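# Pour grains into the empty bowl, return bowl, release

## Task

Tip the grains from the full bowl into the empty one so that none land outside it, then set the first bowl down again at its original spot and move the hand so it no longer touches that bowl.

## Robot and tools

Robot: two arms, left_arm (on the +y side) and right_arm, each ending in a four-finger hand with sixteen hinge motors. right_arm has a right hand; left_arm has its mirror image, a left hand. Base roots in the scene frame: left_arm (+0.031, +0.306, 0) m, right_arm (+0.002, -0.280, 0) m, both turned only slightly about z.

Frames: the scene frame has its origin at table height, midway between the nominal bases, +z up, +x out over the table. Each arm reports its hand pose in its own base frame. Fixed cameras and the table use the scene frame. Motion offsets are expressed in the axes of that arm's current Hand target.

Hand point axes (right hand): +z runs along straight fingers toward the tips, +x across the palm away from the thumb, +y out of the palm face. The palm face sits at y = -0.062 m. On the left hand +x points toward the thumb instead. A rigid mast near the wrist, on the palm side, can collide with objects. Straight fingertips reach about 0.139 m beyond the knuckles, which sit at z = -0.017 m.

execute_actions(actions, cameras): actions is a list of actions, run one after another. Each action lasts 0.5 s and is a table of 1 to 15 rows, one row per 1/30 s control step. If fewer than 15 rows are given, the final row repeats. Every row has exactly 48 numbers in [-1, 1], covering both arms even if only one moves:
- 1-6: left_arm dx, dy, dz, rx, ry, rz.
- 7-22: left hand hinge goals.
- 23-24: left current_limit, speed.
- 25-48: the same 24 for right_arm and its hand.

The six pose numbers are an offset, not a pose. They are measured from the Hand target held when the action began, in that target's own axes. 1.0 equals 0.6 m of travel or 180 degrees of turn. rx, ry, rz form one rotation vector. All rows of one action count from that same starting target, not from each other. The next action starts from the new target, so sending the same offset again moves the arm further. All zeros asks the arm to go on holding its target.

The sixteen hinge numbers are absolute goal angles, scaled between each hinge's stops. Their order:
- index_abd, index_mcp, index_pip, index_dip
- middle_abd, middle_mcp, middle_pip, middle_dip
- ring_abd, ring_mcp, ring_pip, ring_dip
- thumb_cmc, thumb_axl, thumb_mcp, thumb_ipl

Lower values curl a finger toward the palm. Straight values: _abd 0.00, _mcp 0.75, _pip 0.58, _dip 0.70, thumb_cmc 0.71, thumb_axl 0.68, thumb_mcp 0.23, thumb_ipl 0.17. A zero is a real goal. To leave a hand unchanged, send back its reported hand_goal, current_limit and speed.

current_limit maps -1 to +1 onto 0 to 550 mA (floor 11 mA). speed maps so that the goal moves at (speed+1)/2 of 8.5 rad/s. Initial values are +0.4 and -0.6, and whatever was last sent stays in effect.

cameras: names from cam_high (fixed), cam_left_wrist and cam_right_wrist, or ["all"] or []. If omitted, images come only when actions is empty. An unknown name invalidates the call.

zoom_image(camera, region): enlarges part of the newest image from one camera. region is [x0, y0, x1, y1] in pixels, origin at top-left, at most 504 by 504. All images are 672x504.

read_manual(section): returns licence text only and moves nothing. finished_scene(scene=1): ends the scene permanently, so call it only once the bowl is back in place and released.

Results:
- end_effector_position (m) and end_effector_quat_wxyz per arm, in that arm's base frame. These can be a few cm off, more at long reach.
- Hand target: the last commanded pose after clipping. The next offsets start from here.
- Step readings: positions at some control steps.
- Joint velocities, which may read "within noise".
- Joint torques, which include gravity and carry offsets and noise.
- Per motor, in hinge order: hand_goal, hand_measured, hand_current_ma, and hand_state (moving, goal, blocked or overload).
- hand_current_limit and hand_speed.
- MOTOR HOT or OVER-TEMPERATURE FAULT lines.

A call returns once the robot is still, at most 3 s after the last action. The scene keeps running while you think, and the robot holds its last command meanwhile.

Motion behaviour:
- At each step, commanded orientation is clipped to within 40 degrees of the measured orientation. Position wins if both cannot be reached.
- The hand often stops short of its target, sags lower under load, and may not start a very small move. Re-send the missing distance as an offset, or aim a bit higher.
- To stop pressing against something, command the target back past where the hand now is.
- With the wrist close to the first joint's axis, a small move can swing the whole arm.

Gripping: a finger presses only while its goal lies inside the object. Sending back hand_measured values loosens a grip; sending back hand_goal values keeps it.

Avoid:
- Motor currents at or above 495 mA for 5 s, which shut the motor down for 10 s.
- Long stretched holds or pushing toward unreachable poses, which overheat joints; at 100 °C the arm drops.
- Any contact between the two arms or hands, including one hand gripping the other's fingers.
- Hard hits, dropping or releasing moving objects, and spilled grains.
- Pushing anything out of the work area, and striking the camera stand behind the arms.

Loose objects may occasionally get nudged. Smooth, low-effort motion is preferred.

Each tool is called after "Call:" in YAML: its name, and indented under it one key for each argument.

## Session

Call:
execute_actions:
  actions: []

Scene clock: 0.00 s.
left_arm: end_effector_position=(+0.2723, +0.2416, +0.2389) hand_goal=(+0.000, +0.754, +0.576, +0.696, +0.000, +0.754, +0.576, +0.696, +0.000, +0.754, +0.576, +0.696, +0.714, +0.678, +0.226, +0.168) hand_measured=(+0.000, +0.754, +0.576, +0.696, +0.000, +0.754, +0.576, +0.696, +0.000, +0.754, +0.576, +0.696, +0.714, +0.678, +0.226, +0.168) hand_current_ma=(+0, +0, +0, +0, +0, +0, +0, +0, +0, +0, +0, +0, +0, +0, +0, +0) hand_state=(goal, goal, goal, goal, goal, goal, goal, goal, goal, goal, goal, goal, goal, goal, goal, goal) hand_current_limit=0.40 hand_speed=-0.60 end_effector_quat_wxyz=(+0.007, +0.505, +0.862, -0.053) | right_arm: end_effector_position=(+0.4515, +0.2473, +0.3834) hand_goal=(+0.000, +0.754, +0.576, +0.696, +0.000, +0.754, +0.576, +0.696, +0.000, +0.754, +0.576, +0.696, +0.714, +0.678, +0.226, +0.168) hand_measured=(+0.000, +0.754, +0.576, +0.696, +0.000, +0.754, +0.576, +0.696, +0.000, +0.754, +0.576, +0.696, +0.714, +0.678, +0.226, +0.168) hand_current_ma=(+0, +0, +0, +0, +0, +0, +0, +0, +0, +0, +0, +0, +0, +0, +0, +0) hand_state=(goal, goal, goal, goal, goal, goal, goal, goal, goal, goal, goal, goal, goal, goal, goal, goal) hand_current_limit=0.40 hand_speed=-0.60 end_effector_quat_wxyz=(-0.589, +0.691, +0.338, +0.247)
Joint positions: left_arm=[0.742 1.122 1.103 -1.649 0.045 0.233] | right_arm=[0.211 1.319 1.399 -0.967 -1.33 1.417]
Joint velocities: within noise
Joint torques (N m): no reading
Heat: left arm: hottest waist 28 °C; right arm: hottest wrist pitch 27 °C.
Hand target: left_arm +0.2771, +0.2460, +0.2509; +0.011, +0.505, +0.862, -0.040 | right_arm +0.4549, +0.2480, +0.4010; -0.585, +0.684, +0.348, +0.261

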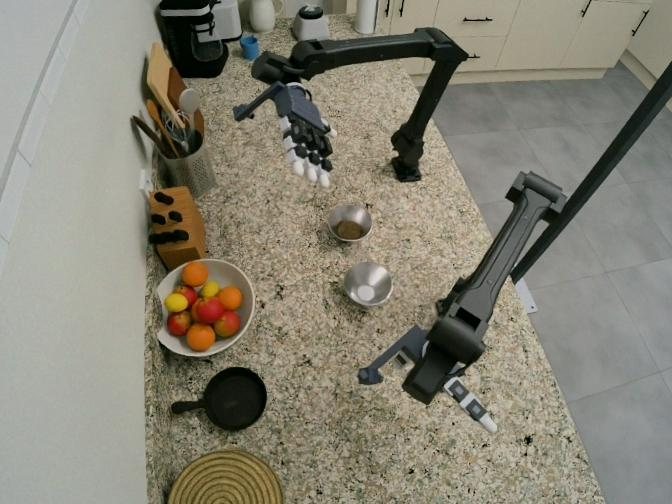

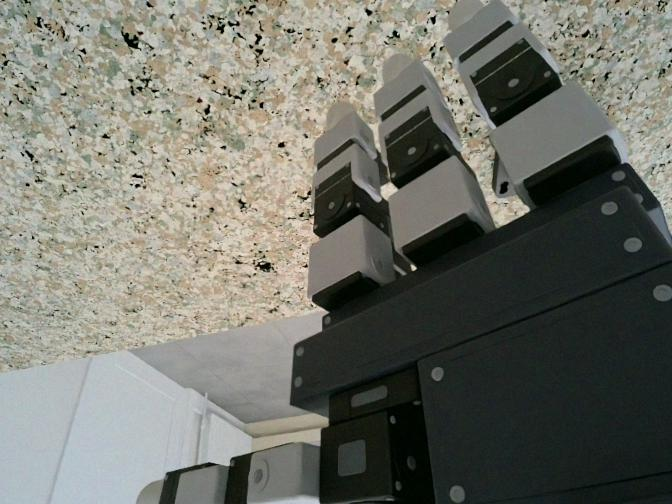

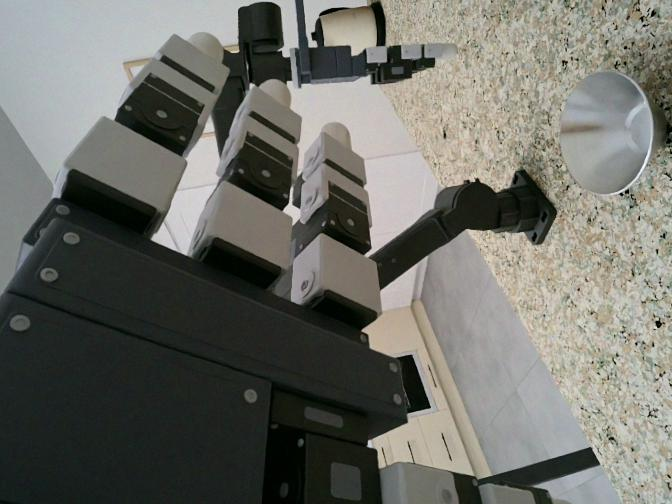

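Call:
zoom_image:
  camera: "cam_high"
  region: [270, 170, 450, 330]

Call:
zoom_image:
  camera: "cam_high"
  region: [100, 0, 604, 504]

Call:
zoom_image:
  camera: "cam_right_wrist"
  region: [370, 0, 672, 270]

Scaled by 2.800 from the camera's 672x504 image, which has a finer 960x720 frame.

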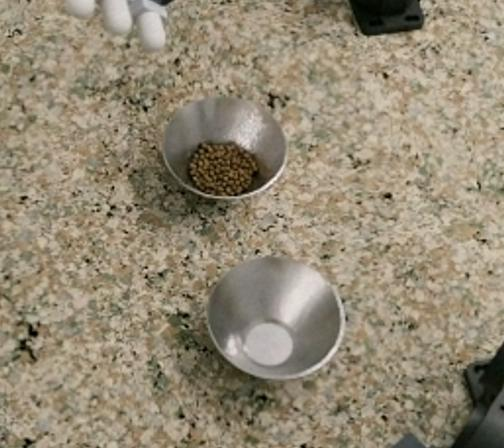

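Scaled by 1.000.

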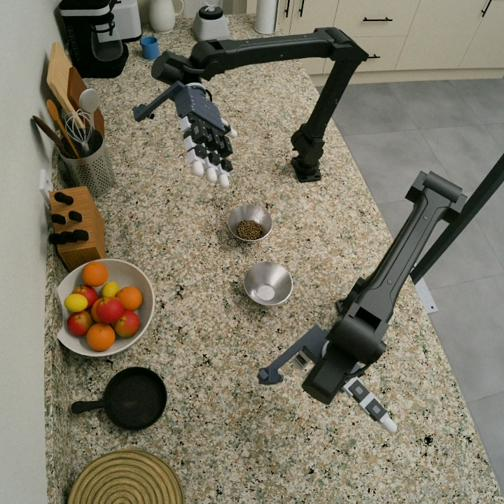

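Scaled by 1.669 from the camera's 672x504 image, which has a finer 960x720 frame.

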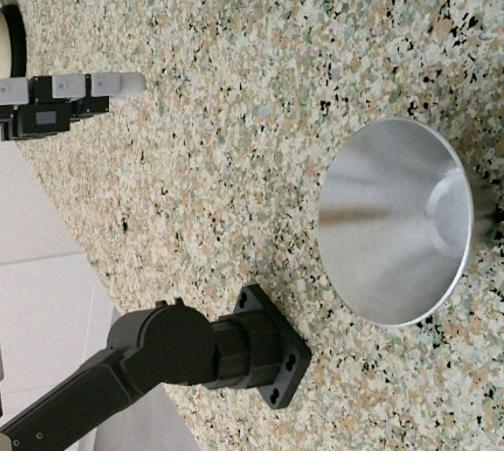

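Call:
execute_actions:
  actions:
    - [[0,0,0,0,0,0,0,0.754,0.576,0.696,0,0.754,0.576,0.696,0,0.754,0.576,0.696,0.714,0.678,0.226,0.168,0.4,-0.6,-0.0947,-0.0492,0.0192,-0.0242,-0.0599,0.0408,0,0.89,-0.737,0.696,0,0.89,-0.737,0.696,0,0.89,-0.737,0.696,-0.857,0.678,-0.281,0.168,0.4,-0.7]]
    - [[0,0,0,0,0,0,0,0.754,0.576,0.696,0,0.754,0.576,0.696,0,0.754,0.576,0.696,0.714,0.678,0.226,0.168,0.4,-0.6,-0.0953,-0.0388,0.0338,-0.0242,-0.0599,0.0408,0,0.89,-0.737,0.696,0,0.89,-0.737,0.696,0,0.89,-0.737,0.696,-0.857,0.678,-0.281,0.168,0.4,-0.7]]
    - [[0,0,0,0,0,0,0,0.754,0.576,0.696,0,0.754,0.576,0.696,0,0.754,0.576,0.696,0.714,0.678,0.226,0.168,0.4,-0.6,-0.092,-0.03,0.049,-0.0242,-0.0599,0.0408,0,0.89,-0.737,0.696,0,0.89,-0.737,0.696,0,0.89,-0.737,0.696,-0.857,0.678,-0.281,0.168,0.4,-0.7]]
    - [[0,0,0,0,0,0,0,0.754,0.576,0.696,0,0.754,0.576,0.696,0,0.754,0.576,0.696,0.714,0.678,0.226,0.168,0.4,-0.6,-0.0848,-0.0228,0.0635,-0.0242,-0.0599,0.0408,0,0.89,-0.737,0.696,0,0.89,-0.737,0.696,0,0.89,-0.737,0.696,-0.857,0.678,-0.281,0.168,0.4,-0.7]]
  cameras: ["cam_high","cam_right_wrist"]

Scene clock: 123.07 s.
left_arm: end_effector_position=(+0.2723, +0.2416, +0.2389) hand_goal=(+0.000, +0.754, +0.576, +0.696, +0.000, +0.754, +0.576, +0.696, +0.000, +0.754, +0.576, +0.696, +0.714, +0.678, +0.226, +0.168) hand_measured=(+0.000, +0.754, +0.576, +0.696, +0.000, +0.754, +0.576, +0.696, +0.000, +0.754, +0.576, +0.696, +0.714, +0.678, +0.224, +0.168) hand_current_ma=(+0, +0, +0, +0, +0, +0, +0, +0, +0, +0, +0, +0, +0, +0, -2, +0) hand_state=(goal, goal, goal, goal, goal, goal, goal, goal, goal, goal, goal, goal, goal, goal, goal, goal) hand_current_limit=0.40 hand_speed=-0.60 end_effector_quat_wxyz=(+0.007, +0.505, +0.862, -0.053) | right_arm: end_effector_position=(+0.2218, +0.2628, +0.2891) hand_goal=(+0.000, +0.890, -0.736, +0.696, +0.000, +0.890, -0.736, +0.696, +0.000, +0.890, -0.736, +0.696, -0.856, +0.678, -0.280, +0.168) hand_measured=(+0.000, +0.880, -0.732, +0.696, +0.000, +0.880, -0.732, +0.696, +0.000, +0.880, -0.732, +0.696, -0.850, +0.678, -0.278, +0.168) hand_current_ma=(+0, -7, +1, +0, +0, -6, +1, +0, +0, -6, +1, +0, +3, +0, +0, +0) hand_state=(goal, goal, goal, goal, goal, goal, goal, goal, goal, goal, goal, goal, goal, goal, goal, goal) hand_current_limit=0.40 hand_speed=-0.70 end_effector_quat_wxyz=(-0.357, +0.872, +0.316, -0.112)
Joint positions: left_arm=[0.742 1.122 1.103 -1.649 0.045 0.233] | right_arm=[0.697 1.262 1.355 -1.619 -0.766 1.591]
Joint torques (N m): left_arm=[-0.03 -4.01 11.38 0.17 -0.09 0.01] | right_arm=[1.14 -10.17 8.23 0.17 -0.73 0.17]
Heat: left arm: hottest elbow 36 °C; right arm: hottest elbow 35 °C.
Hand target: left_arm +0.2771, +0.2460, +0.2509; +0.011, +0.505, +0.862, -0.040 | right_arm +0.2192, +0.2632, +0.2920; -0.358, +0.873, +0.314, -0.109
Off the commanded pose: left_arm 0.014 m, 2 deg | right_arm 0.004 m, 0 deg.
Step readings (end_effector_position of left_arm | right_arm):
0: (+0.2723, +0.2416, +0.2389) | (+0.4515, +0.2473, +0.3834)
1: (+0.2723, +0.2416, +0.2389) | (+0.4518, +0.2468, +0.3828)
2: (+0.2723, +0.2416, +0.2389) | (+0.4514, +0.2442, +0.3789)
4: (+0.2723, +0.2416, +0.2389) | (+0.4432, +0.2385, +0.3678)
8: (+0.2723, +0.2416, +0.2389) | (+0.4132, +0.2430, +0.3591)
15: (+0.2723, +0.2416, +0.2389) | (+0.3891, +0.2474, +0.3528)
16: (+0.2723, +0.2416, +0.2389) | (+0.3883, +0.2463, +0.3515)
17: (+0.2723, +0.2416, +0.2389) | (+0.3864, +0.2435, +0.3477)
19: (+0.2723, +0.2416, +0.2389) | (+0.3770, +0.2378, +0.3373)
23: (+0.2723, +0.2416, +0.2389) | (+0.3506, +0.2469, +0.3275)
30: (+0.2723, +0.2416, +0.2389) | (+0.3364, +0.2534, +0.3246)
31: (+0.2723, +0.2416, +0.2389) | (+0.3362, +0.2525, +0.3239)
32: (+0.2723, +0.2416, +0.2389) | (+0.3351, +0.2495, +0.3213)
34: (+0.2723, +0.2416, +0.2389) | (+0.3257, +0.2444, +0.3153)
38: (+0.2723, +0.2416, +0.2389) | (+0.2985, +0.2551, +0.3111)
45: (+0.2723, +0.2416, +0.2389) | (+0.2843, +0.2608, +0.3125)
46: (+0.2723, +0.2416, +0.2389) | (+0.2840, +0.2600, +0.3121)
47: (+0.2723, +0.2416, +0.2389) | (+0.2829, +0.2574, +0.3105)
49: (+0.2723, +0.2416, +0.2389) | (+0.2728, +0.2533, +0.3052)
53: (+0.2723, +0.2416, +0.2389) | (+0.2395, +0.2605, +0.2937)
60: (+0.2723, +0.2416, +0.2389) | (+0.2235, +0.2639, +0.2891)
camera_calibration:
cam_right_wrist: T_world_to_cam=[[-0.316415, -0.843287, -0.434452, 0.447011], [-0.292035, -0.349148, 0.8904, -0.146349], [-0.90255, 0.408611, -0.135794, 0.258701], [0, 0, 0, 1]] pos_world=[0.332193, 0.220153, 0.359644]
Images, in order (width x height): cam_high 672x504, cam_right_wrist 672x504.

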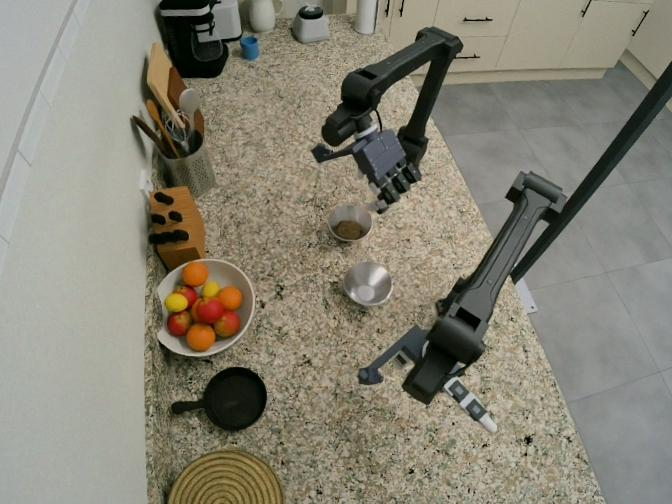

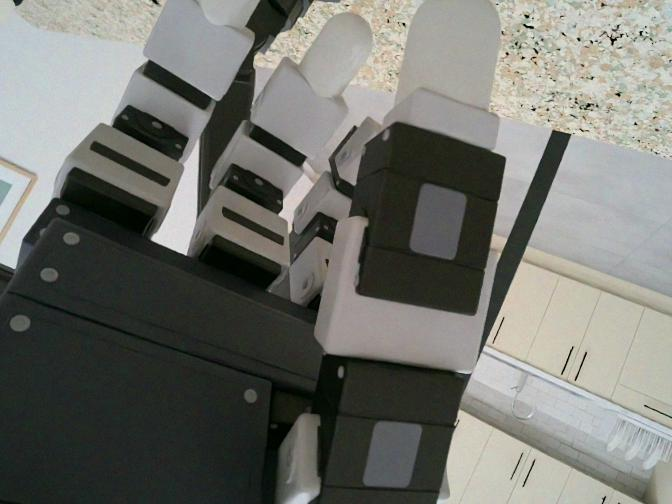

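Call:
zoom_image:
  camera: "cam_high"
  region: [300, 90, 460, 260]

Scaled by 2.965 from the camera's 672x504 image, which has a finer 960x720 frame.

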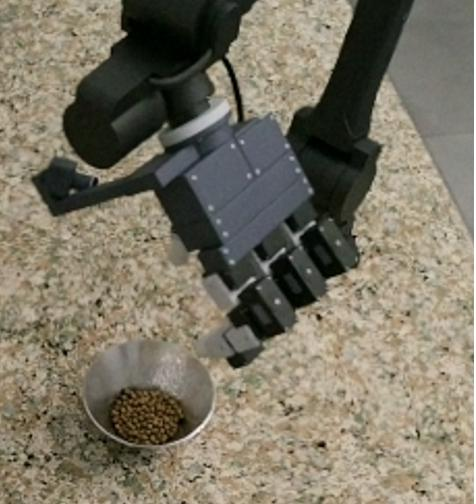

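Call:
execute_actions:
  actions:
    - [[0,0,0,0,0,0,0,0.754,0.576,0.696,0,0.754,0.576,0.696,0,0.754,0.576,0.696,0.714,0.678,0.226,0.168,0.4,-0.6,-0.0047,0.0617,0.0655,0,0,0,0,0.89,-0.737,0.696,0,0.89,-0.737,0.696,0,0.89,-0.737,0.696,-0.857,0.678,-0.281,0.168,0.4,-0.7]]
    - [[0,0,0,0,0,0,0,0.754,0.576,0.696,0,0.754,0.576,0.696,0,0.754,0.576,0.696,0.714,0.678,0.226,0.168,0.4,-0.6,-0.0047,0.0617,0.0655,0,0,0,0,0.89,-0.737,0.696,0,0.89,-0.737,0.696,0,0.89,-0.737,0.696,-0.857,0.678,-0.281,0.168,0.4,-0.7]]
    - [[0,0,0,0,0,0,0,0.754,0.576,0.696,0,0.754,0.576,0.696,0,0.754,0.576,0.696,0.714,0.678,0.226,0.168,0.4,-0.6,-0.0047,0.0617,0.0655,0,0,0,0,0.89,-0.737,0.696,0,0.89,-0.737,0.696,0,0.89,-0.737,0.696,-0.857,0.678,-0.281,0.168,0.4,-0.7]]
  cameras: ["cam_high","cam_right_wrist"]

Call:
zoom_image:
  camera: "cam_high"
  region: [300, 110, 440, 260]

Scene clock: 131.37 s.
left_arm: end_effector_position=(+0.2723, +0.2416, +0.2389) hand_goal=(+0.000, +0.754, +0.576, +0.696, +0.000, +0.754, +0.576, +0.696, +0.000, +0.754, +0.576, +0.696, +0.714, +0.678, +0.226, +0.168) hand_measured=(+0.000, +0.754, +0.576, +0.696, +0.000, +0.754, +0.576, +0.696, +0.000, +0.754, +0.576, +0.696, +0.714, +0.678, +0.224, +0.168) hand_current_ma=(+0, +0, +0, +0, +0, +0, +0, +0, +0, +0, +0, +0, +0, +0, -2, +0) hand_state=(goal, goal, goal, goal, goal, goal, goal, goal, goal, goal, goal, goal, goal, goal, goal, goal) hand_current_limit=0.40 hand_speed=-0.60 end_effector_quat_wxyz=(+0.007, +0.505, +0.862, -0.053) | right_arm: end_effector_position=(+0.2156, +0.2573, +0.1277) hand_goal=(+0.000, +0.890, -0.736, +0.696, +0.000, +0.890, -0.736, +0.696, +0.000, +0.890, -0.736, +0.696, -0.856, +0.678, -0.280, +0.168) hand_measured=(+0.000, +0.880, -0.732, +0.696, +0.000, +0.880, -0.732, +0.696, +0.000, +0.880, -0.732, +0.696, -0.852, +0.678, -0.278, +0.168) hand_current_ma=(+0, -6, +1, +0, +0, -6, +1, +0, +0, -5, +1, +0, +1, +0, +0, +0) hand_state=(goal, goal, goal, goal, goal, goal, goal, goal, goal, goal, goal, goal, goal, goal, goal, goal) hand_current_limit=0.40 hand_speed=-0.70 end_effector_quat_wxyz=(-0.356, +0.873, +0.313, -0.112)
Joint positions: left_arm=[0.742 1.122 1.103 -1.649 0.045 0.233] | right_arm=[0.697 1.293 0.954 -1.184 -0.765 1.599]
Joint torques (N m): left_arm=[-0.03 -4.01 11.4 0.16 -0.09 0.02] | right_arm=[1.55 -8.94 8.23 0.53 -0.77 0.17]
Heat: left arm: hottest elbow 36 °C; right arm: hottest elbow 34 °C.
Hand target: left_arm +0.2771, +0.2460, +0.2509; +0.011, +0.505, +0.862, -0.040 | right_arm +0.2158, +0.2626, +0.1299; -0.358, +0.873, +0.314, -0.109
Off the commanded pose: left_arm 0.014 m, 2 deg | right_arm 0.006 m, 0 deg.
Step readings (end_effector_position of left_arm | right_arm):
0: (+0.2723, +0.2416, +0.2389) | (+0.2218, +0.2628, +0.2891)
1: (+0.2723, +0.2416, +0.2389) | (+0.2217, +0.2627, +0.2885)
2: (+0.2723, +0.2416, +0.2389) | (+0.2221, +0.2633, +0.2855)
4: (+0.2723, +0.2416, +0.2389) | (+0.2214, +0.2628, +0.2735)
8: (+0.2723, +0.2416, +0.2389) | (+0.2154, +0.2571, +0.2424)
15: (+0.2723, +0.2416, +0.2389) | (+0.2175, +0.2588, +0.2338)
16: (+0.2723, +0.2416, +0.2389) | (+0.2178, +0.2590, +0.2335)
17: (+0.2723, +0.2416, +0.2389) | (+0.2189, +0.2602, +0.2311)
19: (+0.2723, +0.2416, +0.2389) | (+0.2201, +0.2616, +0.2206)
23: (+0.2723, +0.2416, +0.2389) | (+0.2139, +0.2560, +0.1913)
30: (+0.2723, +0.2416, +0.2389) | (+0.2159, +0.2575, +0.1816)
31: (+0.2723, +0.2416, +0.2389) | (+0.2163, +0.2578, +0.1813)
32: (+0.2723, +0.2416, +0.2389) | (+0.2173, +0.2589, +0.1787)
34: (+0.2723, +0.2416, +0.2389) | (+0.2191, +0.2607, +0.1691)
38: (+0.2723, +0.2416, +0.2389) | (+0.2132, +0.2554, +0.1412)
45: (+0.2723, +0.2416, +0.2389) | (+0.2148, +0.2566, +0.1277)
camera_calibration:
cam_right_wrist: T_world_to_cam=[[-0.32198, -0.842865, -0.43117, 0.371068], [-0.29271, -0.344485, 0.891993, -0.00760528], [-0.900361, 0.413411, -0.135798, 0.231725], [0, 0, 0, 1]] pos_world=[0.325886, 0.214343, 0.198245]
Images, in order (width x height): cam_high 672x504, cam_right_wrist 672x504.

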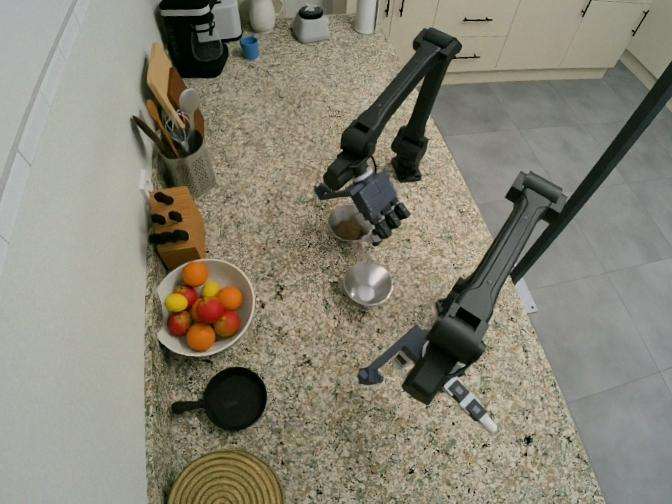

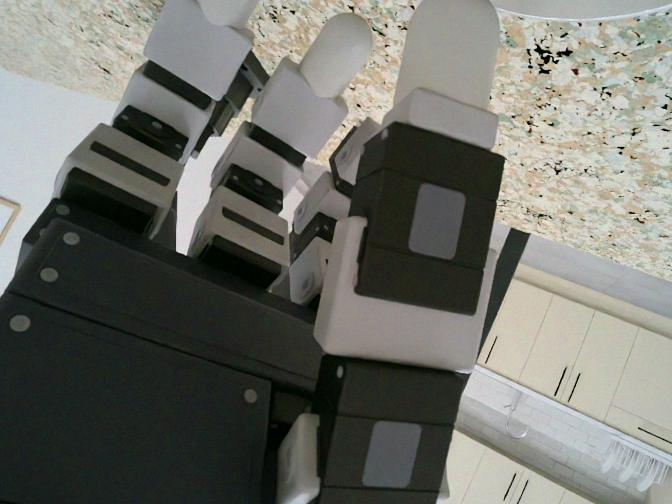

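Scaled by 3.360 from the camera's 672x504 image, which has a finer 960x720 frame.

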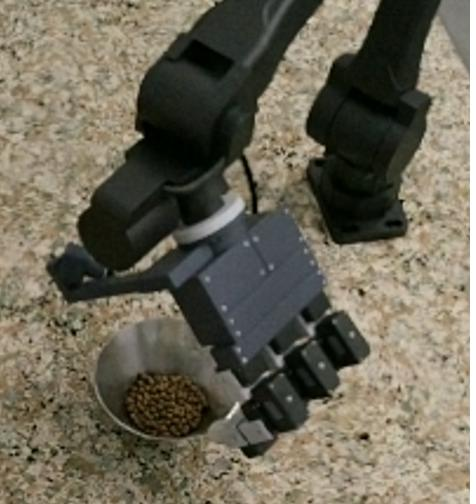

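Call:
execute_actions:
  actions:
    - [[0,0,0,0,0,0,0,0.754,0.576,0.696,0,0.754,0.576,0.696,0,0.754,0.576,0.696,0.714,0.678,0.226,0.168,0.4,-0.6,-0.001,0.0175,0.048,0,0,0,0,0.89,-0.737,0.696,0,0.89,-0.737,0.696,0,0.89,-0.737,0.696,-0.857,0.678,-0.281,0.168,0.4,-0.7]]
  cameras: ["cam_high","cam_right_wrist"]

Call:
zoom_image:
  camera: "cam_high"
  region: [320, 170, 420, 260]

Call:
zoom_image:
  camera: "cam_right_wrist"
  region: [370, 0, 672, 220]

Scene clock: 138.23 s.
left_arm: end_effector_position=(+0.2723, +0.2416, +0.2389) hand_goal=(+0.000, +0.754, +0.576, +0.696, +0.000, +0.754, +0.576, +0.696, +0.000, +0.754, +0.576, +0.696, +0.714, +0.678, +0.226, +0.168) hand_measured=(+0.000, +0.754, +0.576, +0.696, +0.000, +0.754, +0.576, +0.696, +0.000, +0.754, +0.576, +0.696, +0.714, +0.678, +0.224, +0.168) hand_current_ma=(+0, +0, +0, +0, +0, +0, +0, +0, +0, +0, +0, +0, +0, +0, -2, +0) hand_state=(goal, goal, goal, goal, goal, goal, goal, goal, goal, goal, goal, goal, goal, goal, goal, goal) hand_current_limit=0.40 hand_speed=-0.60 end_effector_quat_wxyz=(+0.007, +0.505, +0.862, -0.053) | right_arm: end_effector_position=(+0.2094, +0.2683, +0.1025) hand_goal=(+0.000, +0.890, -0.736, +0.696, +0.000, +0.890, -0.736, +0.696, +0.000, +0.890, -0.736, +0.696, -0.856, +0.678, -0.280, +0.168) hand_measured=(+0.000, +0.880, -0.732, +0.696, +0.000, +0.880, -0.732, +0.696, +0.000, +0.880, -0.732, +0.696, -0.852, +0.678, -0.278, +0.168) hand_current_ma=(+0, -6, +1, +0, +0, -6, +1, +0, +0, -5, +1, +0, +1, +0, +0, +0) hand_state=(goal, goal, goal, goal, goal, goal, goal, goal, goal, goal, goal, goal, goal, goal, goal, goal) hand_current_limit=0.40 hand_speed=-0.70 end_effector_quat_wxyz=(-0.358, +0.872, +0.314, -0.108)
Joint positions: left_arm=[0.742 1.122 1.103 -1.649 0.045 0.233] | right_arm=[0.732 1.314 0.901 -1.069 -0.763 1.648]
Joint torques (N m): left_arm=[-0.03 -4.07 11.38 0.16 -0.08 0.02] | right_arm=[1.49 -8.94 7.79 0.42 -0.71 0.21]
Heat: left arm: hottest elbow 36 °C; right arm: hottest elbow 34 °C.
Hand target: left_arm +0.2771, +0.2460, +0.2509; +0.011, +0.505, +0.862, -0.040 | right_arm +0.2084, +0.2725, +0.1018; -0.358, +0.873, +0.313, -0.109
Off the commanded pose: left_arm 0.014 m, 2 deg | right_arm 0.004 m, 0 deg.
Step readings (end_effector_position of left_arm | right_arm):
0: (+0.2723, +0.2416, +0.2389) | (+0.2156, +0.2573, +0.1277)
1: (+0.2723, +0.2416, +0.2389) | (+0.2156, +0.2574, +0.1276)
2: (+0.2723, +0.2416, +0.2389) | (+0.2161, +0.2585, +0.1266)
4: (+0.2723, +0.2416, +0.2389) | (+0.2173, +0.2624, +0.1221)
8: (+0.2723, +0.2416, +0.2389) | (+0.2116, +0.2659, +0.1099)
15: (+0.2723, +0.2416, +0.2389) | (+0.2092, +0.2679, +0.1025)
camera_calibration:
cam_right_wrist: T_world_to_cam=[[-0.319406, -0.840184, -0.438259, 0.366875], [-0.2979, -0.350011, 0.888115, 0.0197415], [-0.899575, 0.414227, -0.138495, 0.218018], [0, 0, 0, 1]] pos_world=[0.319186, 0.224843, 0.173448]
Images, in order (width x height): cam_high 672x504, cam_right_wrist 672x504.

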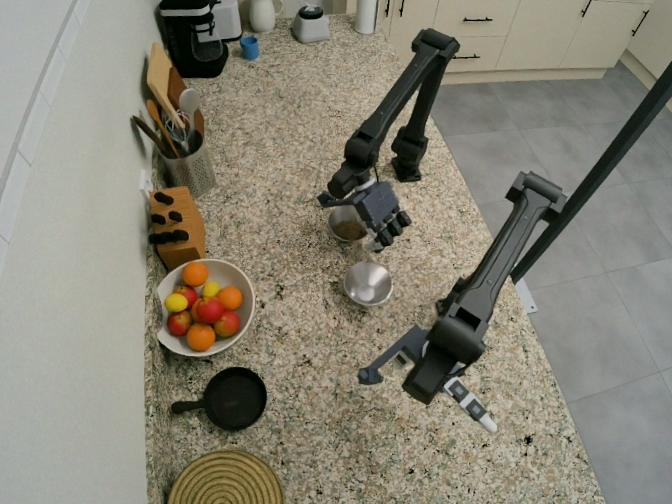

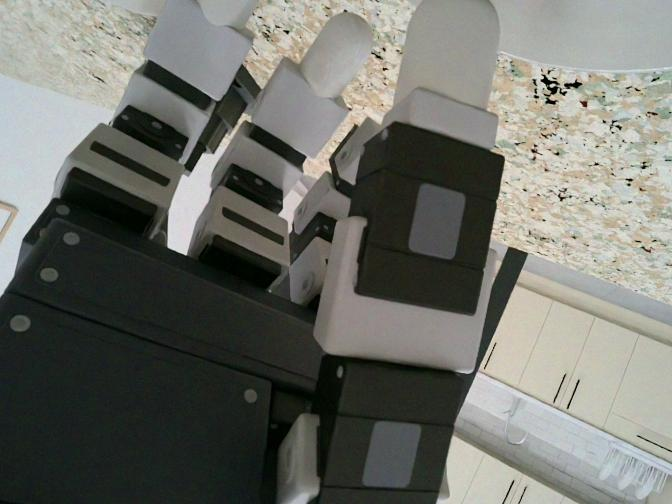

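Scaled by 5.040 from the camera's 672x504 image, which has a finer 960x720 frame.

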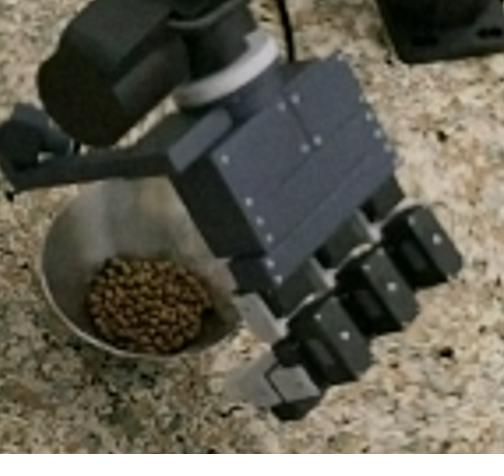

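Scaled by 1.669 from the camera's 672x504 image, which has a finer 960x720 frame.

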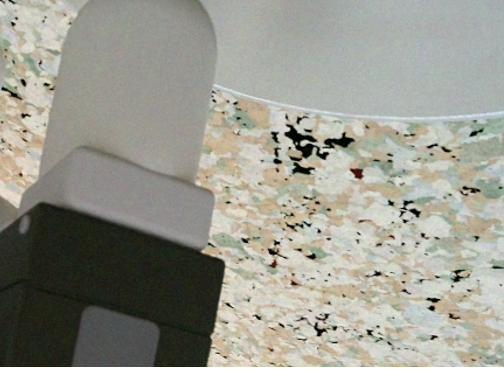

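Call:
execute_actions:
  actions:
    - [[0,0,0,0,0,0,0,0.754,0.576,0.696,0,0.754,0.576,0.696,0,0.754,0.576,0.696,0.714,0.678,0.226,0.168,0.4,-0.6,-0.0072,0.0133,0.0507,0,0,0,0,0.89,-0.737,0.696,0,0.89,-0.737,0.696,0,0.89,-0.737,0.696,-0.857,0.678,-0.281,0.168,0.4,-0.7]]
  cameras: ["cam_high","cam_right_wrist"]

Call:
zoom_image:
  camera: "cam_high"
  region: [320, 170, 420, 260]

Call:
zoom_image:
  camera: "cam_right_wrist"
  region: [300, 0, 672, 270]

Scene clock: 150.03 s.
left_arm: end_effector_position=(+0.2723, +0.2416, +0.2389) hand_goal=(+0.000, +0.754, +0.576, +0.696, +0.000, +0.754, +0.576, +0.696, +0.000, +0.754, +0.576, +0.696, +0.714, +0.678, +0.226, +0.168) hand_measured=(+0.000, +0.754, +0.576, +0.696, +0.000, +0.754, +0.576, +0.696, +0.000, +0.754, +0.576, +0.696, +0.714, +0.678, +0.224, +0.168) hand_current_ma=(+0, +0, +0, +0, +0, +0, +0, +0, +0, +0, +0, +0, +0, +0, -2, +0) hand_state=(goal, goal, goal, goal, goal, goal, goal, goal, goal, goal, goal, goal, goal, goal, goal, goal) hand_current_limit=0.40 hand_speed=-0.60 end_effector_quat_wxyz=(+0.007, +0.505, +0.862, -0.053) | right_arm: end_effector_position=(+0.1969, +0.2779, +0.0746) hand_goal=(+0.000, +0.890, -0.736, +0.696, +0.000, +0.890, -0.736, +0.696, +0.000, +0.890, -0.736, +0.696, -0.856, +0.678, -0.280, +0.168) hand_measured=(+0.000, +0.880, -0.732, +0.696, +0.000, +0.880, -0.732, +0.696, +0.000, +0.880, -0.732, +0.696, -0.852, +0.678, -0.278, +0.168) hand_current_ma=(+0, -6, +1, +0, +0, -6, +1, +0, +0, -5, +1, +0, +1, +0, +0, +0) hand_state=(goal, goal, goal, goal, goal, goal, goal, goal, goal, goal, goal, goal, goal, goal, goal, goal) hand_current_limit=0.40 hand_speed=-0.70 end_effector_quat_wxyz=(-0.358, +0.873, +0.314, -0.109)
Joint positions: left_arm=[0.742 1.122 1.103 -1.649 0.045 0.233] | right_arm=[0.777 1.338 0.841 -0.945 -0.758 1.709]
Joint torques (N m): left_arm=[0.03 -4.01 11.4 0.17 -0.08 0.02] | right_arm=[1.38 -9.05 7.62 0.58 -0.7 0.17]
Heat: left arm: hottest elbow 36 °C; right arm: hottest elbow 33 °C.
Hand target: left_arm +0.2771, +0.2460, +0.2509; +0.011, +0.505, +0.862, -0.040 | right_arm +0.1960, +0.2822, +0.0741; -0.358, +0.873, +0.313, -0.110
Off the commanded pose: left_arm 0.014 m, 2 deg | right_arm 0.004 m, 0 deg.
Step readings (end_effector_position of left_arm | right_arm):
0: (+0.2723, +0.2416, +0.2389) | (+0.2093, +0.2683, +0.1025)
1: (+0.2723, +0.2416, +0.2389) | (+0.2093, +0.2683, +0.1023)
2: (+0.2723, +0.2416, +0.2389) | (+0.2093, +0.2695, +0.1011)
4: (+0.2723, +0.2416, +0.2389) | (+0.2093, +0.2728, +0.0956)
8: (+0.2723, +0.2416, +0.2389) | (+0.2003, +0.2755, +0.0821)
15: (+0.2723, +0.2416, +0.2389) | (+0.1967, +0.2775, +0.0745)
camera_calibration:
cam_right_wrist: T_world_to_cam=[[-0.319545, -0.841019, -0.436553, 0.3589], [-0.296502, -0.348827, 0.889048, 0.0435334], [-0.899987, 0.41353, -0.137898, 0.199219], [0, 0, 0, 1]] pos_world=[0.306887, 0.234644, 0.145447]
Images, in order (width x height): cam_high 672x504, cam_right_wrist 672x504.

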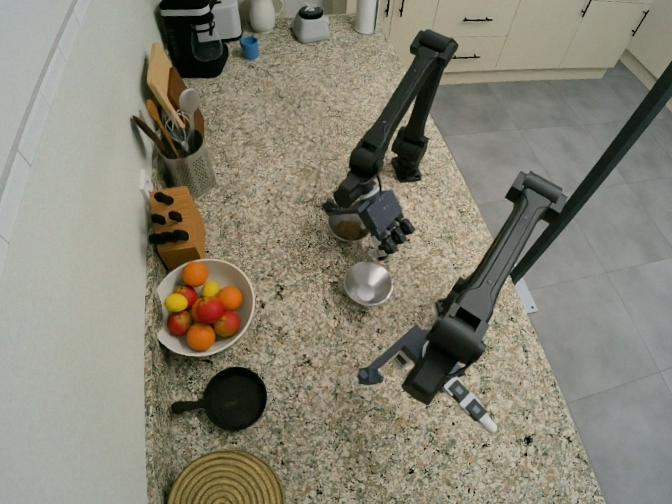

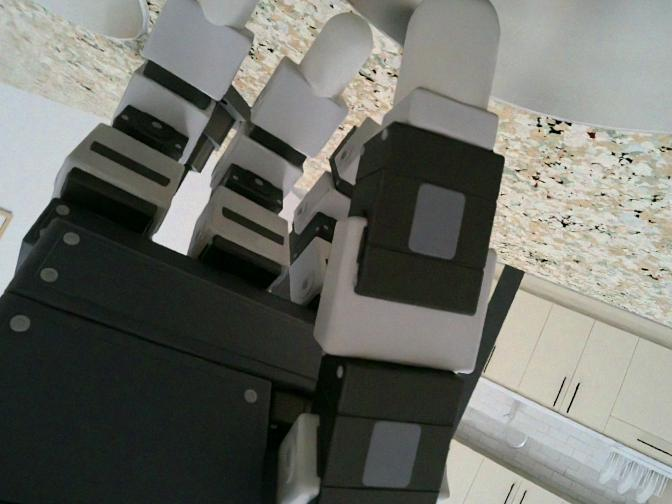

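Scaled by 5.040 from the camera's 672x504 image, which has a finer 960x720 frame.

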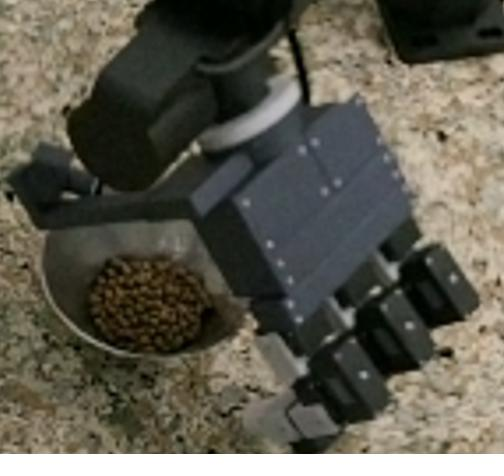

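Scaled by 1.355 from the camera's 672x504 image, which has a finer 960x720 frame.

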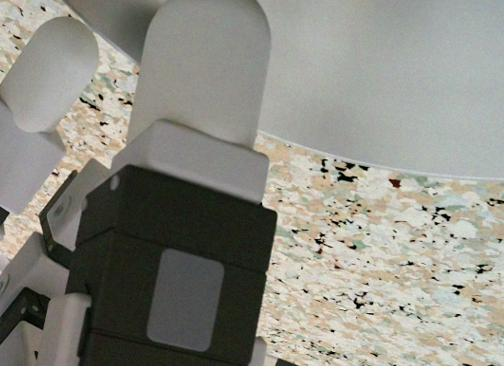

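Call:
execute_actions:
  actions:
    - [[0,0,0,0,0,0,0,0.754,0.576,0.696,0,0.754,0.576,0.696,0,0.754,0.576,0.696,0.714,0.678,0.226,0.168,0.4,-0.6,0.0197,0.0245,-0.012,0,0,0,0,0.89,-0.737,0.696,0,0.89,-0.737,0.696,0,0.89,-0.737,0.696,-0.857,0.678,-0.281,0.168,0.4,-0.7]]
  cameras: ["cam_high","cam_right_wrist"]

Call:
zoom_image:
  camera: "cam_high"
  region: [320, 170, 420, 260]

Scene clock: 161.97 s.
left_arm: end_effector_position=(+0.2723, +0.2416, +0.2389) hand_goal=(+0.000, +0.754, +0.576, +0.696, +0.000, +0.754, +0.576, +0.696, +0.000, +0.754, +0.576, +0.696, +0.714, +0.678, +0.226, +0.168) hand_measured=(+0.000, +0.754, +0.576, +0.696, +0.000, +0.754, +0.576, +0.696, +0.000, +0.754, +0.576, +0.696, +0.714, +0.678, +0.224, +0.168) hand_current_ma=(+0, +0, +0, +0, +0, +0, +0, +0, +0, +0, +0, +0, +0, +0, -2, +0) hand_state=(goal, goal, goal, goal, goal, goal, goal, goal, goal, goal, goal, goal, goal, goal, goal, goal) hand_current_limit=0.40 hand_speed=-0.60 end_effector_quat_wxyz=(+0.007, +0.505, +0.862, -0.053) | right_arm: end_effector_position=(+0.2026, +0.2708, +0.0614) hand_goal=(+0.000, +0.890, -0.736, +0.696, +0.000, +0.890, -0.736, +0.696, +0.000, +0.890, -0.736, +0.696, -0.856, +0.678, -0.280, +0.168) hand_measured=(+0.000, +0.880, -0.732, +0.696, +0.000, +0.880, -0.732, +0.696, +0.000, +0.880, -0.732, +0.696, -0.852, +0.678, -0.278, +0.168) hand_current_ma=(+0, -6, +1, +0, +0, -6, +1, +0, +0, -5, +1, +0, +1, +0, +0, +0) hand_state=(goal, goal, goal, goal, goal, goal, goal, goal, goal, goal, goal, goal, goal, goal, goal, goal) hand_current_limit=0.40 hand_speed=-0.70 end_effector_quat_wxyz=(-0.352, +0.875, +0.308, -0.121)
Joint positions: left_arm=[0.742 1.122 1.103 -1.649 0.045 0.233] | right_arm=[0.752 1.379 0.841 -0.954 -0.759 1.677]
Joint torques (N m): left_arm=[0.03 -4.01 11.38 0.16 -0.08 0.02] | right_arm=[-0.15 -9.41 9.36 -0.2 -0.86 -0.14]
Heat: left arm: hottest elbow 36 °C; right arm: hottest elbow 33 °C.
Hand target: left_arm +0.2771, +0.2460, +0.2509; +0.011, +0.505, +0.862, -0.040 | right_arm +0.2152, +0.2776, +0.0696; -0.358, +0.873, +0.314, -0.109
Off the commanded pose: left_arm 0.014 m, 2 deg | right_arm 0.016 m, 2 deg.
Step readings (end_effector_position of left_arm | right_arm):
0: (+0.2723, +0.2416, +0.2389) | (+0.1969, +0.2780, +0.0746)
1: (+0.2723, +0.2416, +0.2389) | (+0.1969, +0.2780, +0.0746)
2: (+0.2723, +0.2416, +0.2389) | (+0.1969, +0.2779, +0.0743)
4: (+0.2723, +0.2416, +0.2389) | (+0.1972, +0.2776, +0.0725)
8: (+0.2723, +0.2416, +0.2389) | (+0.1999, +0.2735, +0.0654)
15: (+0.2723, +0.2416, +0.2389) | (+0.2023, +0.2706, +0.0614)
camera_calibration:
cam_right_wrist: T_world_to_cam=[[-0.329885, -0.84911, -0.412539, 0.351669], [-0.279507, -0.329555, 0.901814, 0.0449722], [-0.901694, 0.412803, -0.128617, 0.205394], [0, 0, 0, 1]] pos_world=[0.313783, 0.228639, 0.130938]
Images, in order (width x height): cam_high 672x504, cam_right_wrist 672x504.

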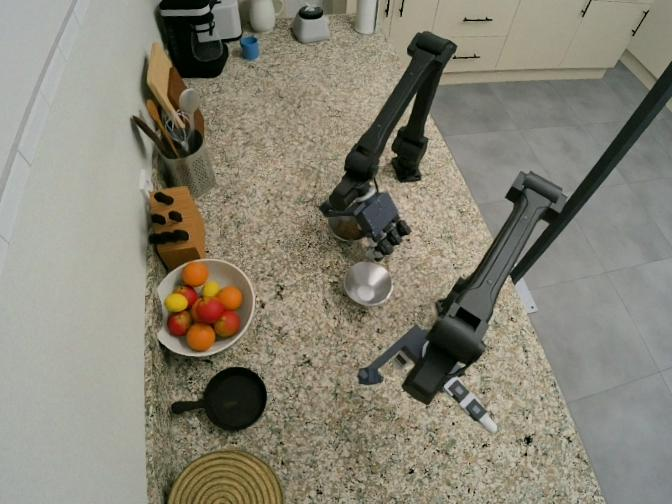

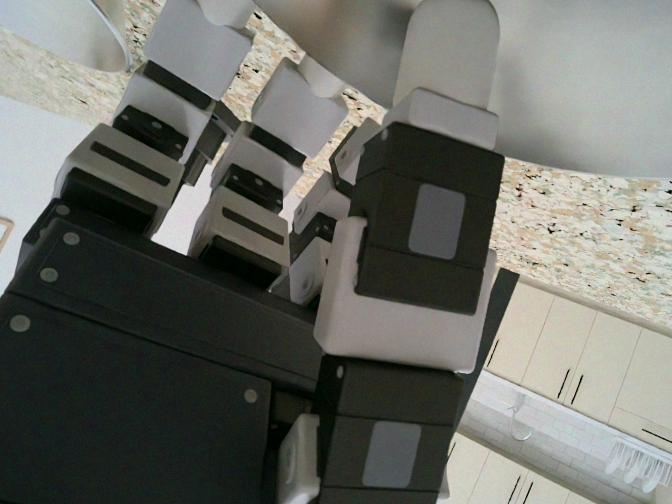

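Scaled by 5.040 from the camera's 672x504 image, which has a finer 960x720 frame.

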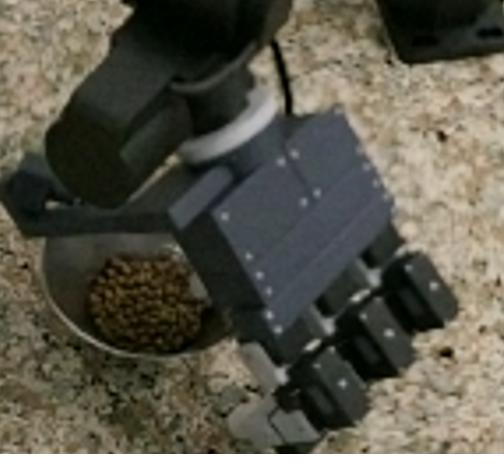

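Call:
execute_actions:
  actions:
    - [[0,0,0,0,0,0,0,0.754,0.576,0.696,0,0.754,0.576,0.696,0,0.754,0.576,0.696,0.714,0.678,0.226,0.168,0.4,-0.6,0,0,0,0,0,0,0,0.89,-0.737,0.696,0,0.89,-0.737,0.696,0,0.89,-0.737,0.696,-0.857,0.678,-0.281,0.168,0.4,-0.7]]
  cameras: ["cam_right_wrist"]

Scene clock: 163.93 s.
left_arm: end_effector_position=(+0.2723, +0.2416, +0.2389) hand_goal=(+0.000, +0.754, +0.576, +0.696, +0.000, +0.754, +0.576, +0.696, +0.000, +0.754, +0.576, +0.696, +0.714, +0.678, +0.226, +0.168) hand_measured=(+0.000, +0.754, +0.576, +0.696, +0.000, +0.754, +0.576, +0.696, +0.000, +0.754, +0.576, +0.696, +0.714, +0.678, +0.224, +0.168) hand_current_ma=(+0, +0, +0, +0, +0, +0, +0, +0, +0, +0, +0, +0, +0, +0, -2, +0) hand_state=(goal, goal, goal, goal, goal, goal, goal, goal, goal, goal, goal, goal, goal, goal, goal, goal) hand_current_limit=0.40 hand_speed=-0.60 end_effector_quat_wxyz=(+0.007, +0.505, +0.862, -0.053) | right_arm: end_effector_position=(+0.2026, +0.2708, +0.0614) hand_goal=(+0.000, +0.890, -0.736, +0.696, +0.000, +0.890, -0.736, +0.696, +0.000, +0.890, -0.736, +0.696, -0.856, +0.678, -0.280, +0.168) hand_measured=(+0.000, +0.880, -0.732, +0.696, +0.000, +0.880, -0.732, +0.696, +0.000, +0.880, -0.732, +0.696, -0.852, +0.678, -0.278, +0.168) hand_current_ma=(+0, -6, +1, +0, +0, -6, +1, +0, +0, -5, +1, +0, +1, +0, +0, +0) hand_state=(goal, goal, goal, goal, goal, goal, goal, goal, goal, goal, goal, goal, goal, goal, goal, goal) hand_current_limit=0.40 hand_speed=-0.70 end_effector_quat_wxyz=(-0.352, +0.875, +0.309, -0.121)
Joint positions: left_arm=[0.742 1.122 1.103 -1.649 0.045 0.233] | right_arm=[0.752 1.379 0.841 -0.954 -0.759 1.676]
Joint torques (N m): left_arm=[0.03 -4.01 11.38 0.16 -0.08 0.02] | right_arm=[-0.21 -9.35 9.36 -0.23 -0.85 -0.17]
Heat: left arm: hottest elbow 36 °C; right arm: hottest elbow 33 °C.
Hand target: left_arm +0.2771, +0.2460, +0.2509; +0.011, +0.505, +0.862, -0.040 | right_arm +0.2152, +0.2776, +0.0696; -0.358, +0.873, +0.314, -0.109
Off the commanded pose: left_arm 0.014 m, 2 deg | right_arm 0.016 m, 2 deg.
Step readings (end_effector_position of left_arm | right_arm):
0: (+0.2723, +0.2416, +0.2389) | (+0.2026, +0.2708, +0.0614)
1: (+0.2723, +0.2416, +0.2389) | (+0.2026, +0.2708, +0.0614)
2: (+0.2723, +0.2416, +0.2389) | (+0.2026, +0.2708, +0.0614)
4: (+0.2723, +0.2416, +0.2389) | (+0.2026, +0.2708, +0.0614)
8: (+0.2723, +0.2416, +0.2389) | (+0.2026, +0.2708, +0.0614)
15: (+0.2723, +0.2416, +0.2389) | (+0.2026, +0.2708, +0.0614)
camera_calibration:
cam_right_wrist: T_world_to_cam=[[-0.329297, -0.849136, -0.412954, 0.351664], [-0.279675, -0.330008, 0.901597, 0.0452182], [-0.901857, 0.412386, -0.128811, 0.205615], [0, 0, 0, 1]] pos_world=[0.313884, 0.22874, 0.130938]
Images, in order (width x height): cam_right_wrist 672x504.

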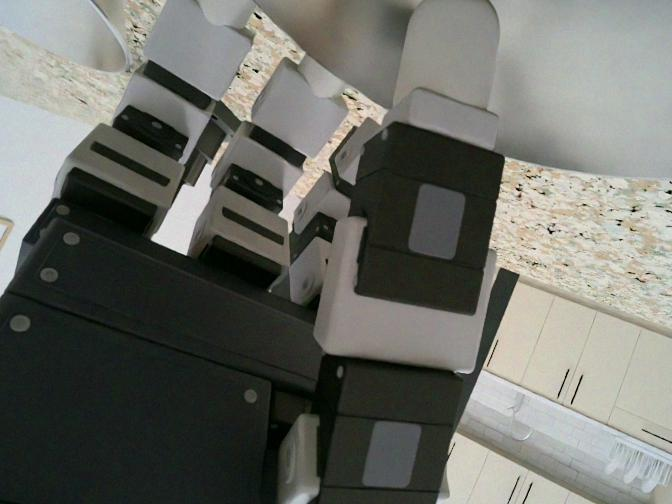

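Call:
execute_actions:
  actions:
    - [[0,0,0,0,0,0,0,0.754,0.576,0.696,0,0.754,0.576,0.696,0,0.754,0.576,0.696,0.714,0.678,0.226,0.168,0.4,-0.6,0.018,0,-0.012,0,0,0,0,0.89,-0.737,0.696,0,0.89,-0.737,0.696,0,0.89,-0.737,0.696,-0.857,0.678,-0.281,0.168,0.4,-0.7]]
  cameras: ["cam_right_wrist"]

Scene clock: 170.10 s.
left_arm: end_effector_position=(+0.2723, +0.2416, +0.2389) hand_goal=(+0.000, +0.754, +0.576, +0.696, +0.000, +0.754, +0.576, +0.696, +0.000, +0.754, +0.576, +0.696, +0.714, +0.678, +0.226, +0.168) hand_measured=(+0.000, +0.754, +0.576, +0.696, +0.000, +0.754, +0.576, +0.696, +0.000, +0.754, +0.576, +0.696, +0.714, +0.678, +0.224, +0.168) hand_current_ma=(+0, +0, +0, +0, +0, +0, +0, +0, +0, +0, +0, +0, +0, +0, -2, +0) hand_state=(goal, goal, goal, goal, goal, goal, goal, goal, goal, goal, goal, goal, goal, goal, goal, goal) hand_current_limit=0.40 hand_speed=-0.60 end_effector_quat_wxyz=(+0.007, +0.505, +0.862, -0.053) | right_arm: end_effector_position=(+0.2074, +0.2684, +0.0629) hand_goal=(+0.000, +0.890, -0.736, +0.696, +0.000, +0.890, -0.736, +0.696, +0.000, +0.890, -0.736, +0.696, -0.856, +0.678, -0.280, +0.168) hand_measured=(+0.000, +0.880, -0.732, +0.696, +0.000, +0.880, -0.732, +0.696, +0.000, +0.880, -0.732, +0.696, -0.852, +0.678, -0.278, +0.168) hand_current_ma=(+0, -6, +1, +0, +0, -6, +1, +0, +0, -5, +1, +0, +1, +0, +0, +0) hand_state=(goal, goal, goal, goal, goal, goal, goal, goal, goal, goal, goal, goal, goal, goal, goal, goal) hand_current_limit=0.40 hand_speed=-0.70 end_effector_quat_wxyz=(-0.349, +0.876, +0.307, -0.127)
Joint positions: left_arm=[0.742 1.122 1.103 -1.649 0.045 0.233] | right_arm=[0.738 1.394 0.86 -0.987 -0.76 1.656]
Joint torques (N m): left_arm=[0.03 -4.01 11.38 0.16 -0.08 0.01] | right_arm=[-0.32 -9.35 10.62 -0.24 -0.87 -0.18]
Heat: left arm: hottest elbow 36 °C; right arm: hottest elbow 33 °C.
Hand target: left_arm +0.2771, +0.2460, +0.2509; +0.011, +0.505, +0.862, -0.040 | right_arm +0.2265, +0.2803, +0.0750; -0.357, +0.873, +0.313, -0.110
Off the commanded pose: left_arm 0.014 m, 2 deg | right_arm 0.026 m, 2 deg.
Step readings (end_effector_position of left_arm | right_arm):
0: (+0.2723, +0.2416, +0.2389) | (+0.2026, +0.2708, +0.0614)
1: (+0.2723, +0.2416, +0.2389) | (+0.2026, +0.2707, +0.0614)
2: (+0.2723, +0.2416, +0.2389) | (+0.2022, +0.2702, +0.0613)
4: (+0.2723, +0.2416, +0.2389) | (+0.2017, +0.2686, +0.0614)
8: (+0.2723, +0.2416, +0.2389) | (+0.2044, +0.2676, +0.0616)
15: (+0.2723, +0.2416, +0.2389) | (+0.2075, +0.2686, +0.0629)
camera_calibration:
cam_right_wrist: T_world_to_cam=[[-0.33298, -0.853333, -0.401183, 0.352971], [-0.270134, -0.321301, 0.907631, 0.0396876], [-0.903411, 0.410596, -0.123528, 0.211676], [0, 0, 0, 1]] pos_world=[0.319484, 0.22704, 0.131732]
Images, in order (width x height): cam_right_wrist 672x504.

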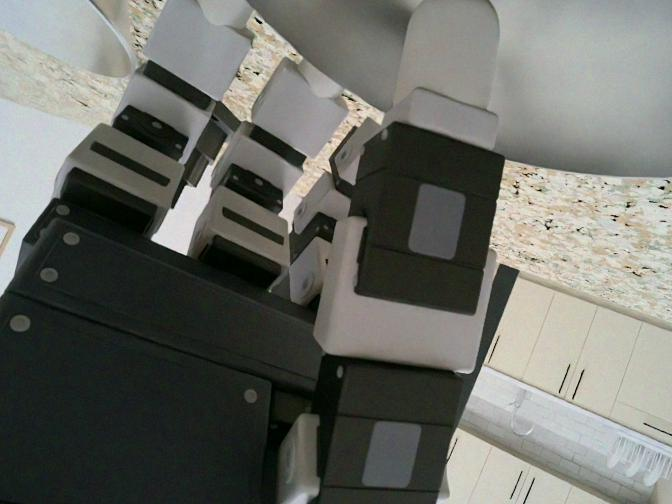

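Call:
zoom_image:
  camera: "cam_right_wrist"
  region: [200, 0, 536, 252]

Call:
execute_actions:
  actions: []

Call:
zoom_image:
  camera: "cam_high"
  region: [310, 160, 420, 270]

Scaled by 1.500 from the camera's 672x504 image, which has a finer 960x720 frame.

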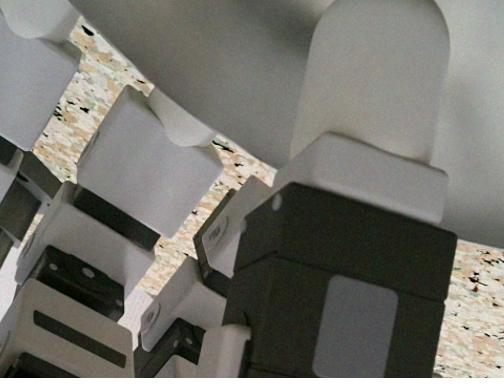

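Scene clock: 176.73 s.
left_arm: end_effector_position=(+0.2723, +0.2416, +0.2389) hand_goal=(+0.000, +0.754, +0.576, +0.696, +0.000, +0.754, +0.576, +0.696, +0.000, +0.754, +0.576, +0.696, +0.714, +0.678, +0.226, +0.168) hand_measured=(+0.000, +0.754, +0.576, +0.696, +0.000, +0.754, +0.576, +0.696, +0.000, +0.754, +0.576, +0.696, +0.714, +0.678, +0.224, +0.168) hand_current_ma=(+0, +0, +0, +0, +0, +0, +0, +0, +0, +0, +0, +0, +0, +0, -2, +0) hand_state=(goal, goal, goal, goal, goal, goal, goal, goal, goal, goal, goal, goal, goal, goal, goal, goal) hand_current_limit=0.40 hand_speed=-0.60 end_effector_quat_wxyz=(+0.007, +0.505, +0.862, -0.053) | right_arm: end_effector_position=(+0.2075, +0.2684, +0.0629) hand_goal=(+0.000, +0.890, -0.736, +0.696, +0.000, +0.890, -0.736, +0.696, +0.000, +0.890, -0.736, +0.696, -0.856, +0.678, -0.280, +0.168) hand_measured=(+0.000, +0.880, -0.732, +0.696, +0.000, +0.880, -0.732, +0.696, +0.000, +0.880, -0.732, +0.696, -0.852, +0.678, -0.278, +0.168) hand_current_ma=(+0, -6, +1, +0, +0, -6, +1, +0, +0, -5, +1, +0, +1, +0, +0, +0) hand_state=(goal, goal, goal, goal, goal, goal, goal, goal, goal, goal, goal, goal, goal, goal, goal, goal) hand_current_limit=0.40 hand_speed=-0.70 end_effector_quat_wxyz=(-0.349, +0.876, +0.307, -0.127)
Joint positions: left_arm=[0.742 1.122 1.103 -1.649 0.045 0.233] | right_arm=[0.738 1.394 0.86 -0.987 -0.76 1.655]
Joint velocities: within noise
Joint torques (N m): left_arm=[0.03 -4.07 11.4 0.16 -0.08 0.02] | right_arm=[-0.21 -9.17 10.62 -0.27 -0.87 -0.16]
Heat: left arm: hottest elbow 36 °C; right arm: hottest elbow 34 °C.
Hand target: left_arm +0.2771, +0.2460, +0.2509; +0.011, +0.505, +0.862, -0.040 | right_arm +0.2265, +0.2803, +0.0750; -0.357, +0.873, +0.313, -0.110
Off the commanded pose: left_arm 0.014 m, 2 deg | right_arm 0.026 m, 2 deg.
camera_calibration:
cam_right_wrist: T_world_to_cam=[[-0.332408, -0.853376, -0.401566, 0.352935], [-0.270296, -0.321718, 0.907435, 0.0398922], [-0.903574, 0.41018, -0.123722, 0.211807], [0, 0, 0, 1]] pos_world=[0.319484, 0.227141, 0.131732]

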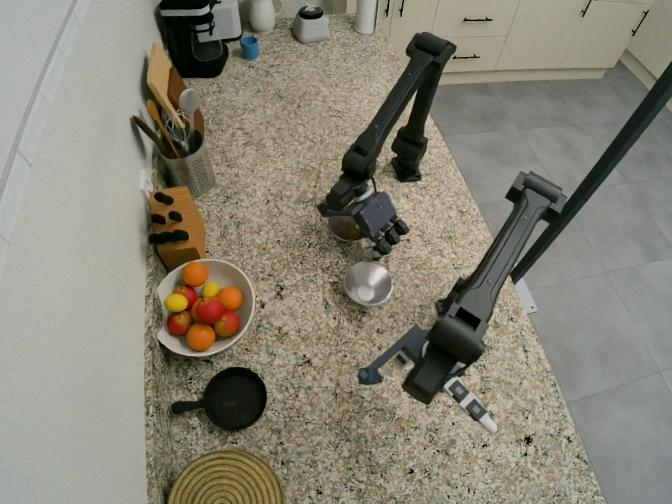

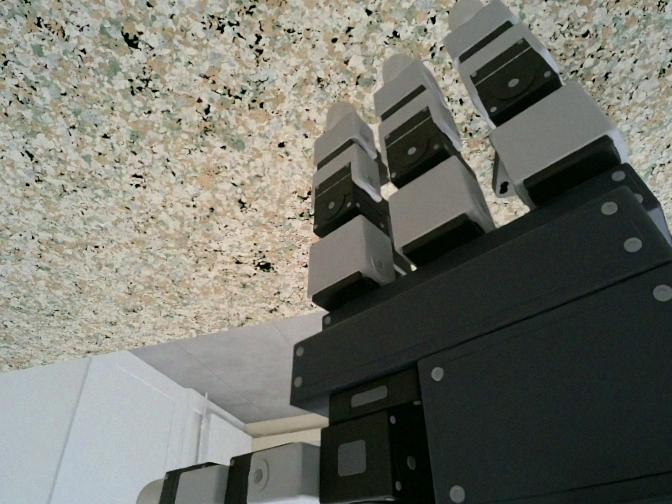

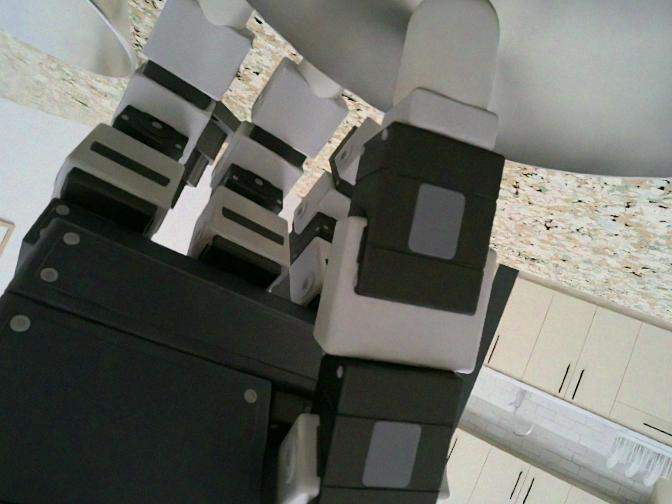

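Scaled by 4.582 from the camera's 672x504 image, which has a finer 960x720 frame.

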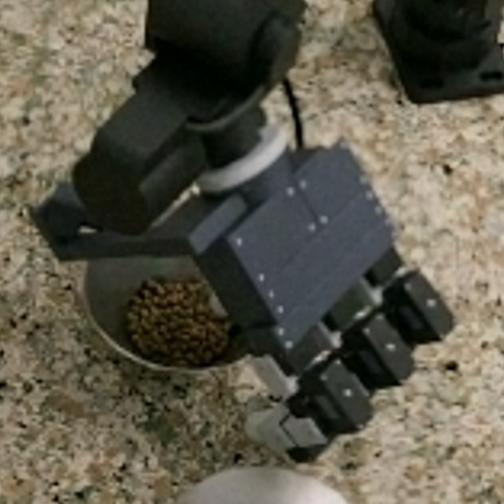

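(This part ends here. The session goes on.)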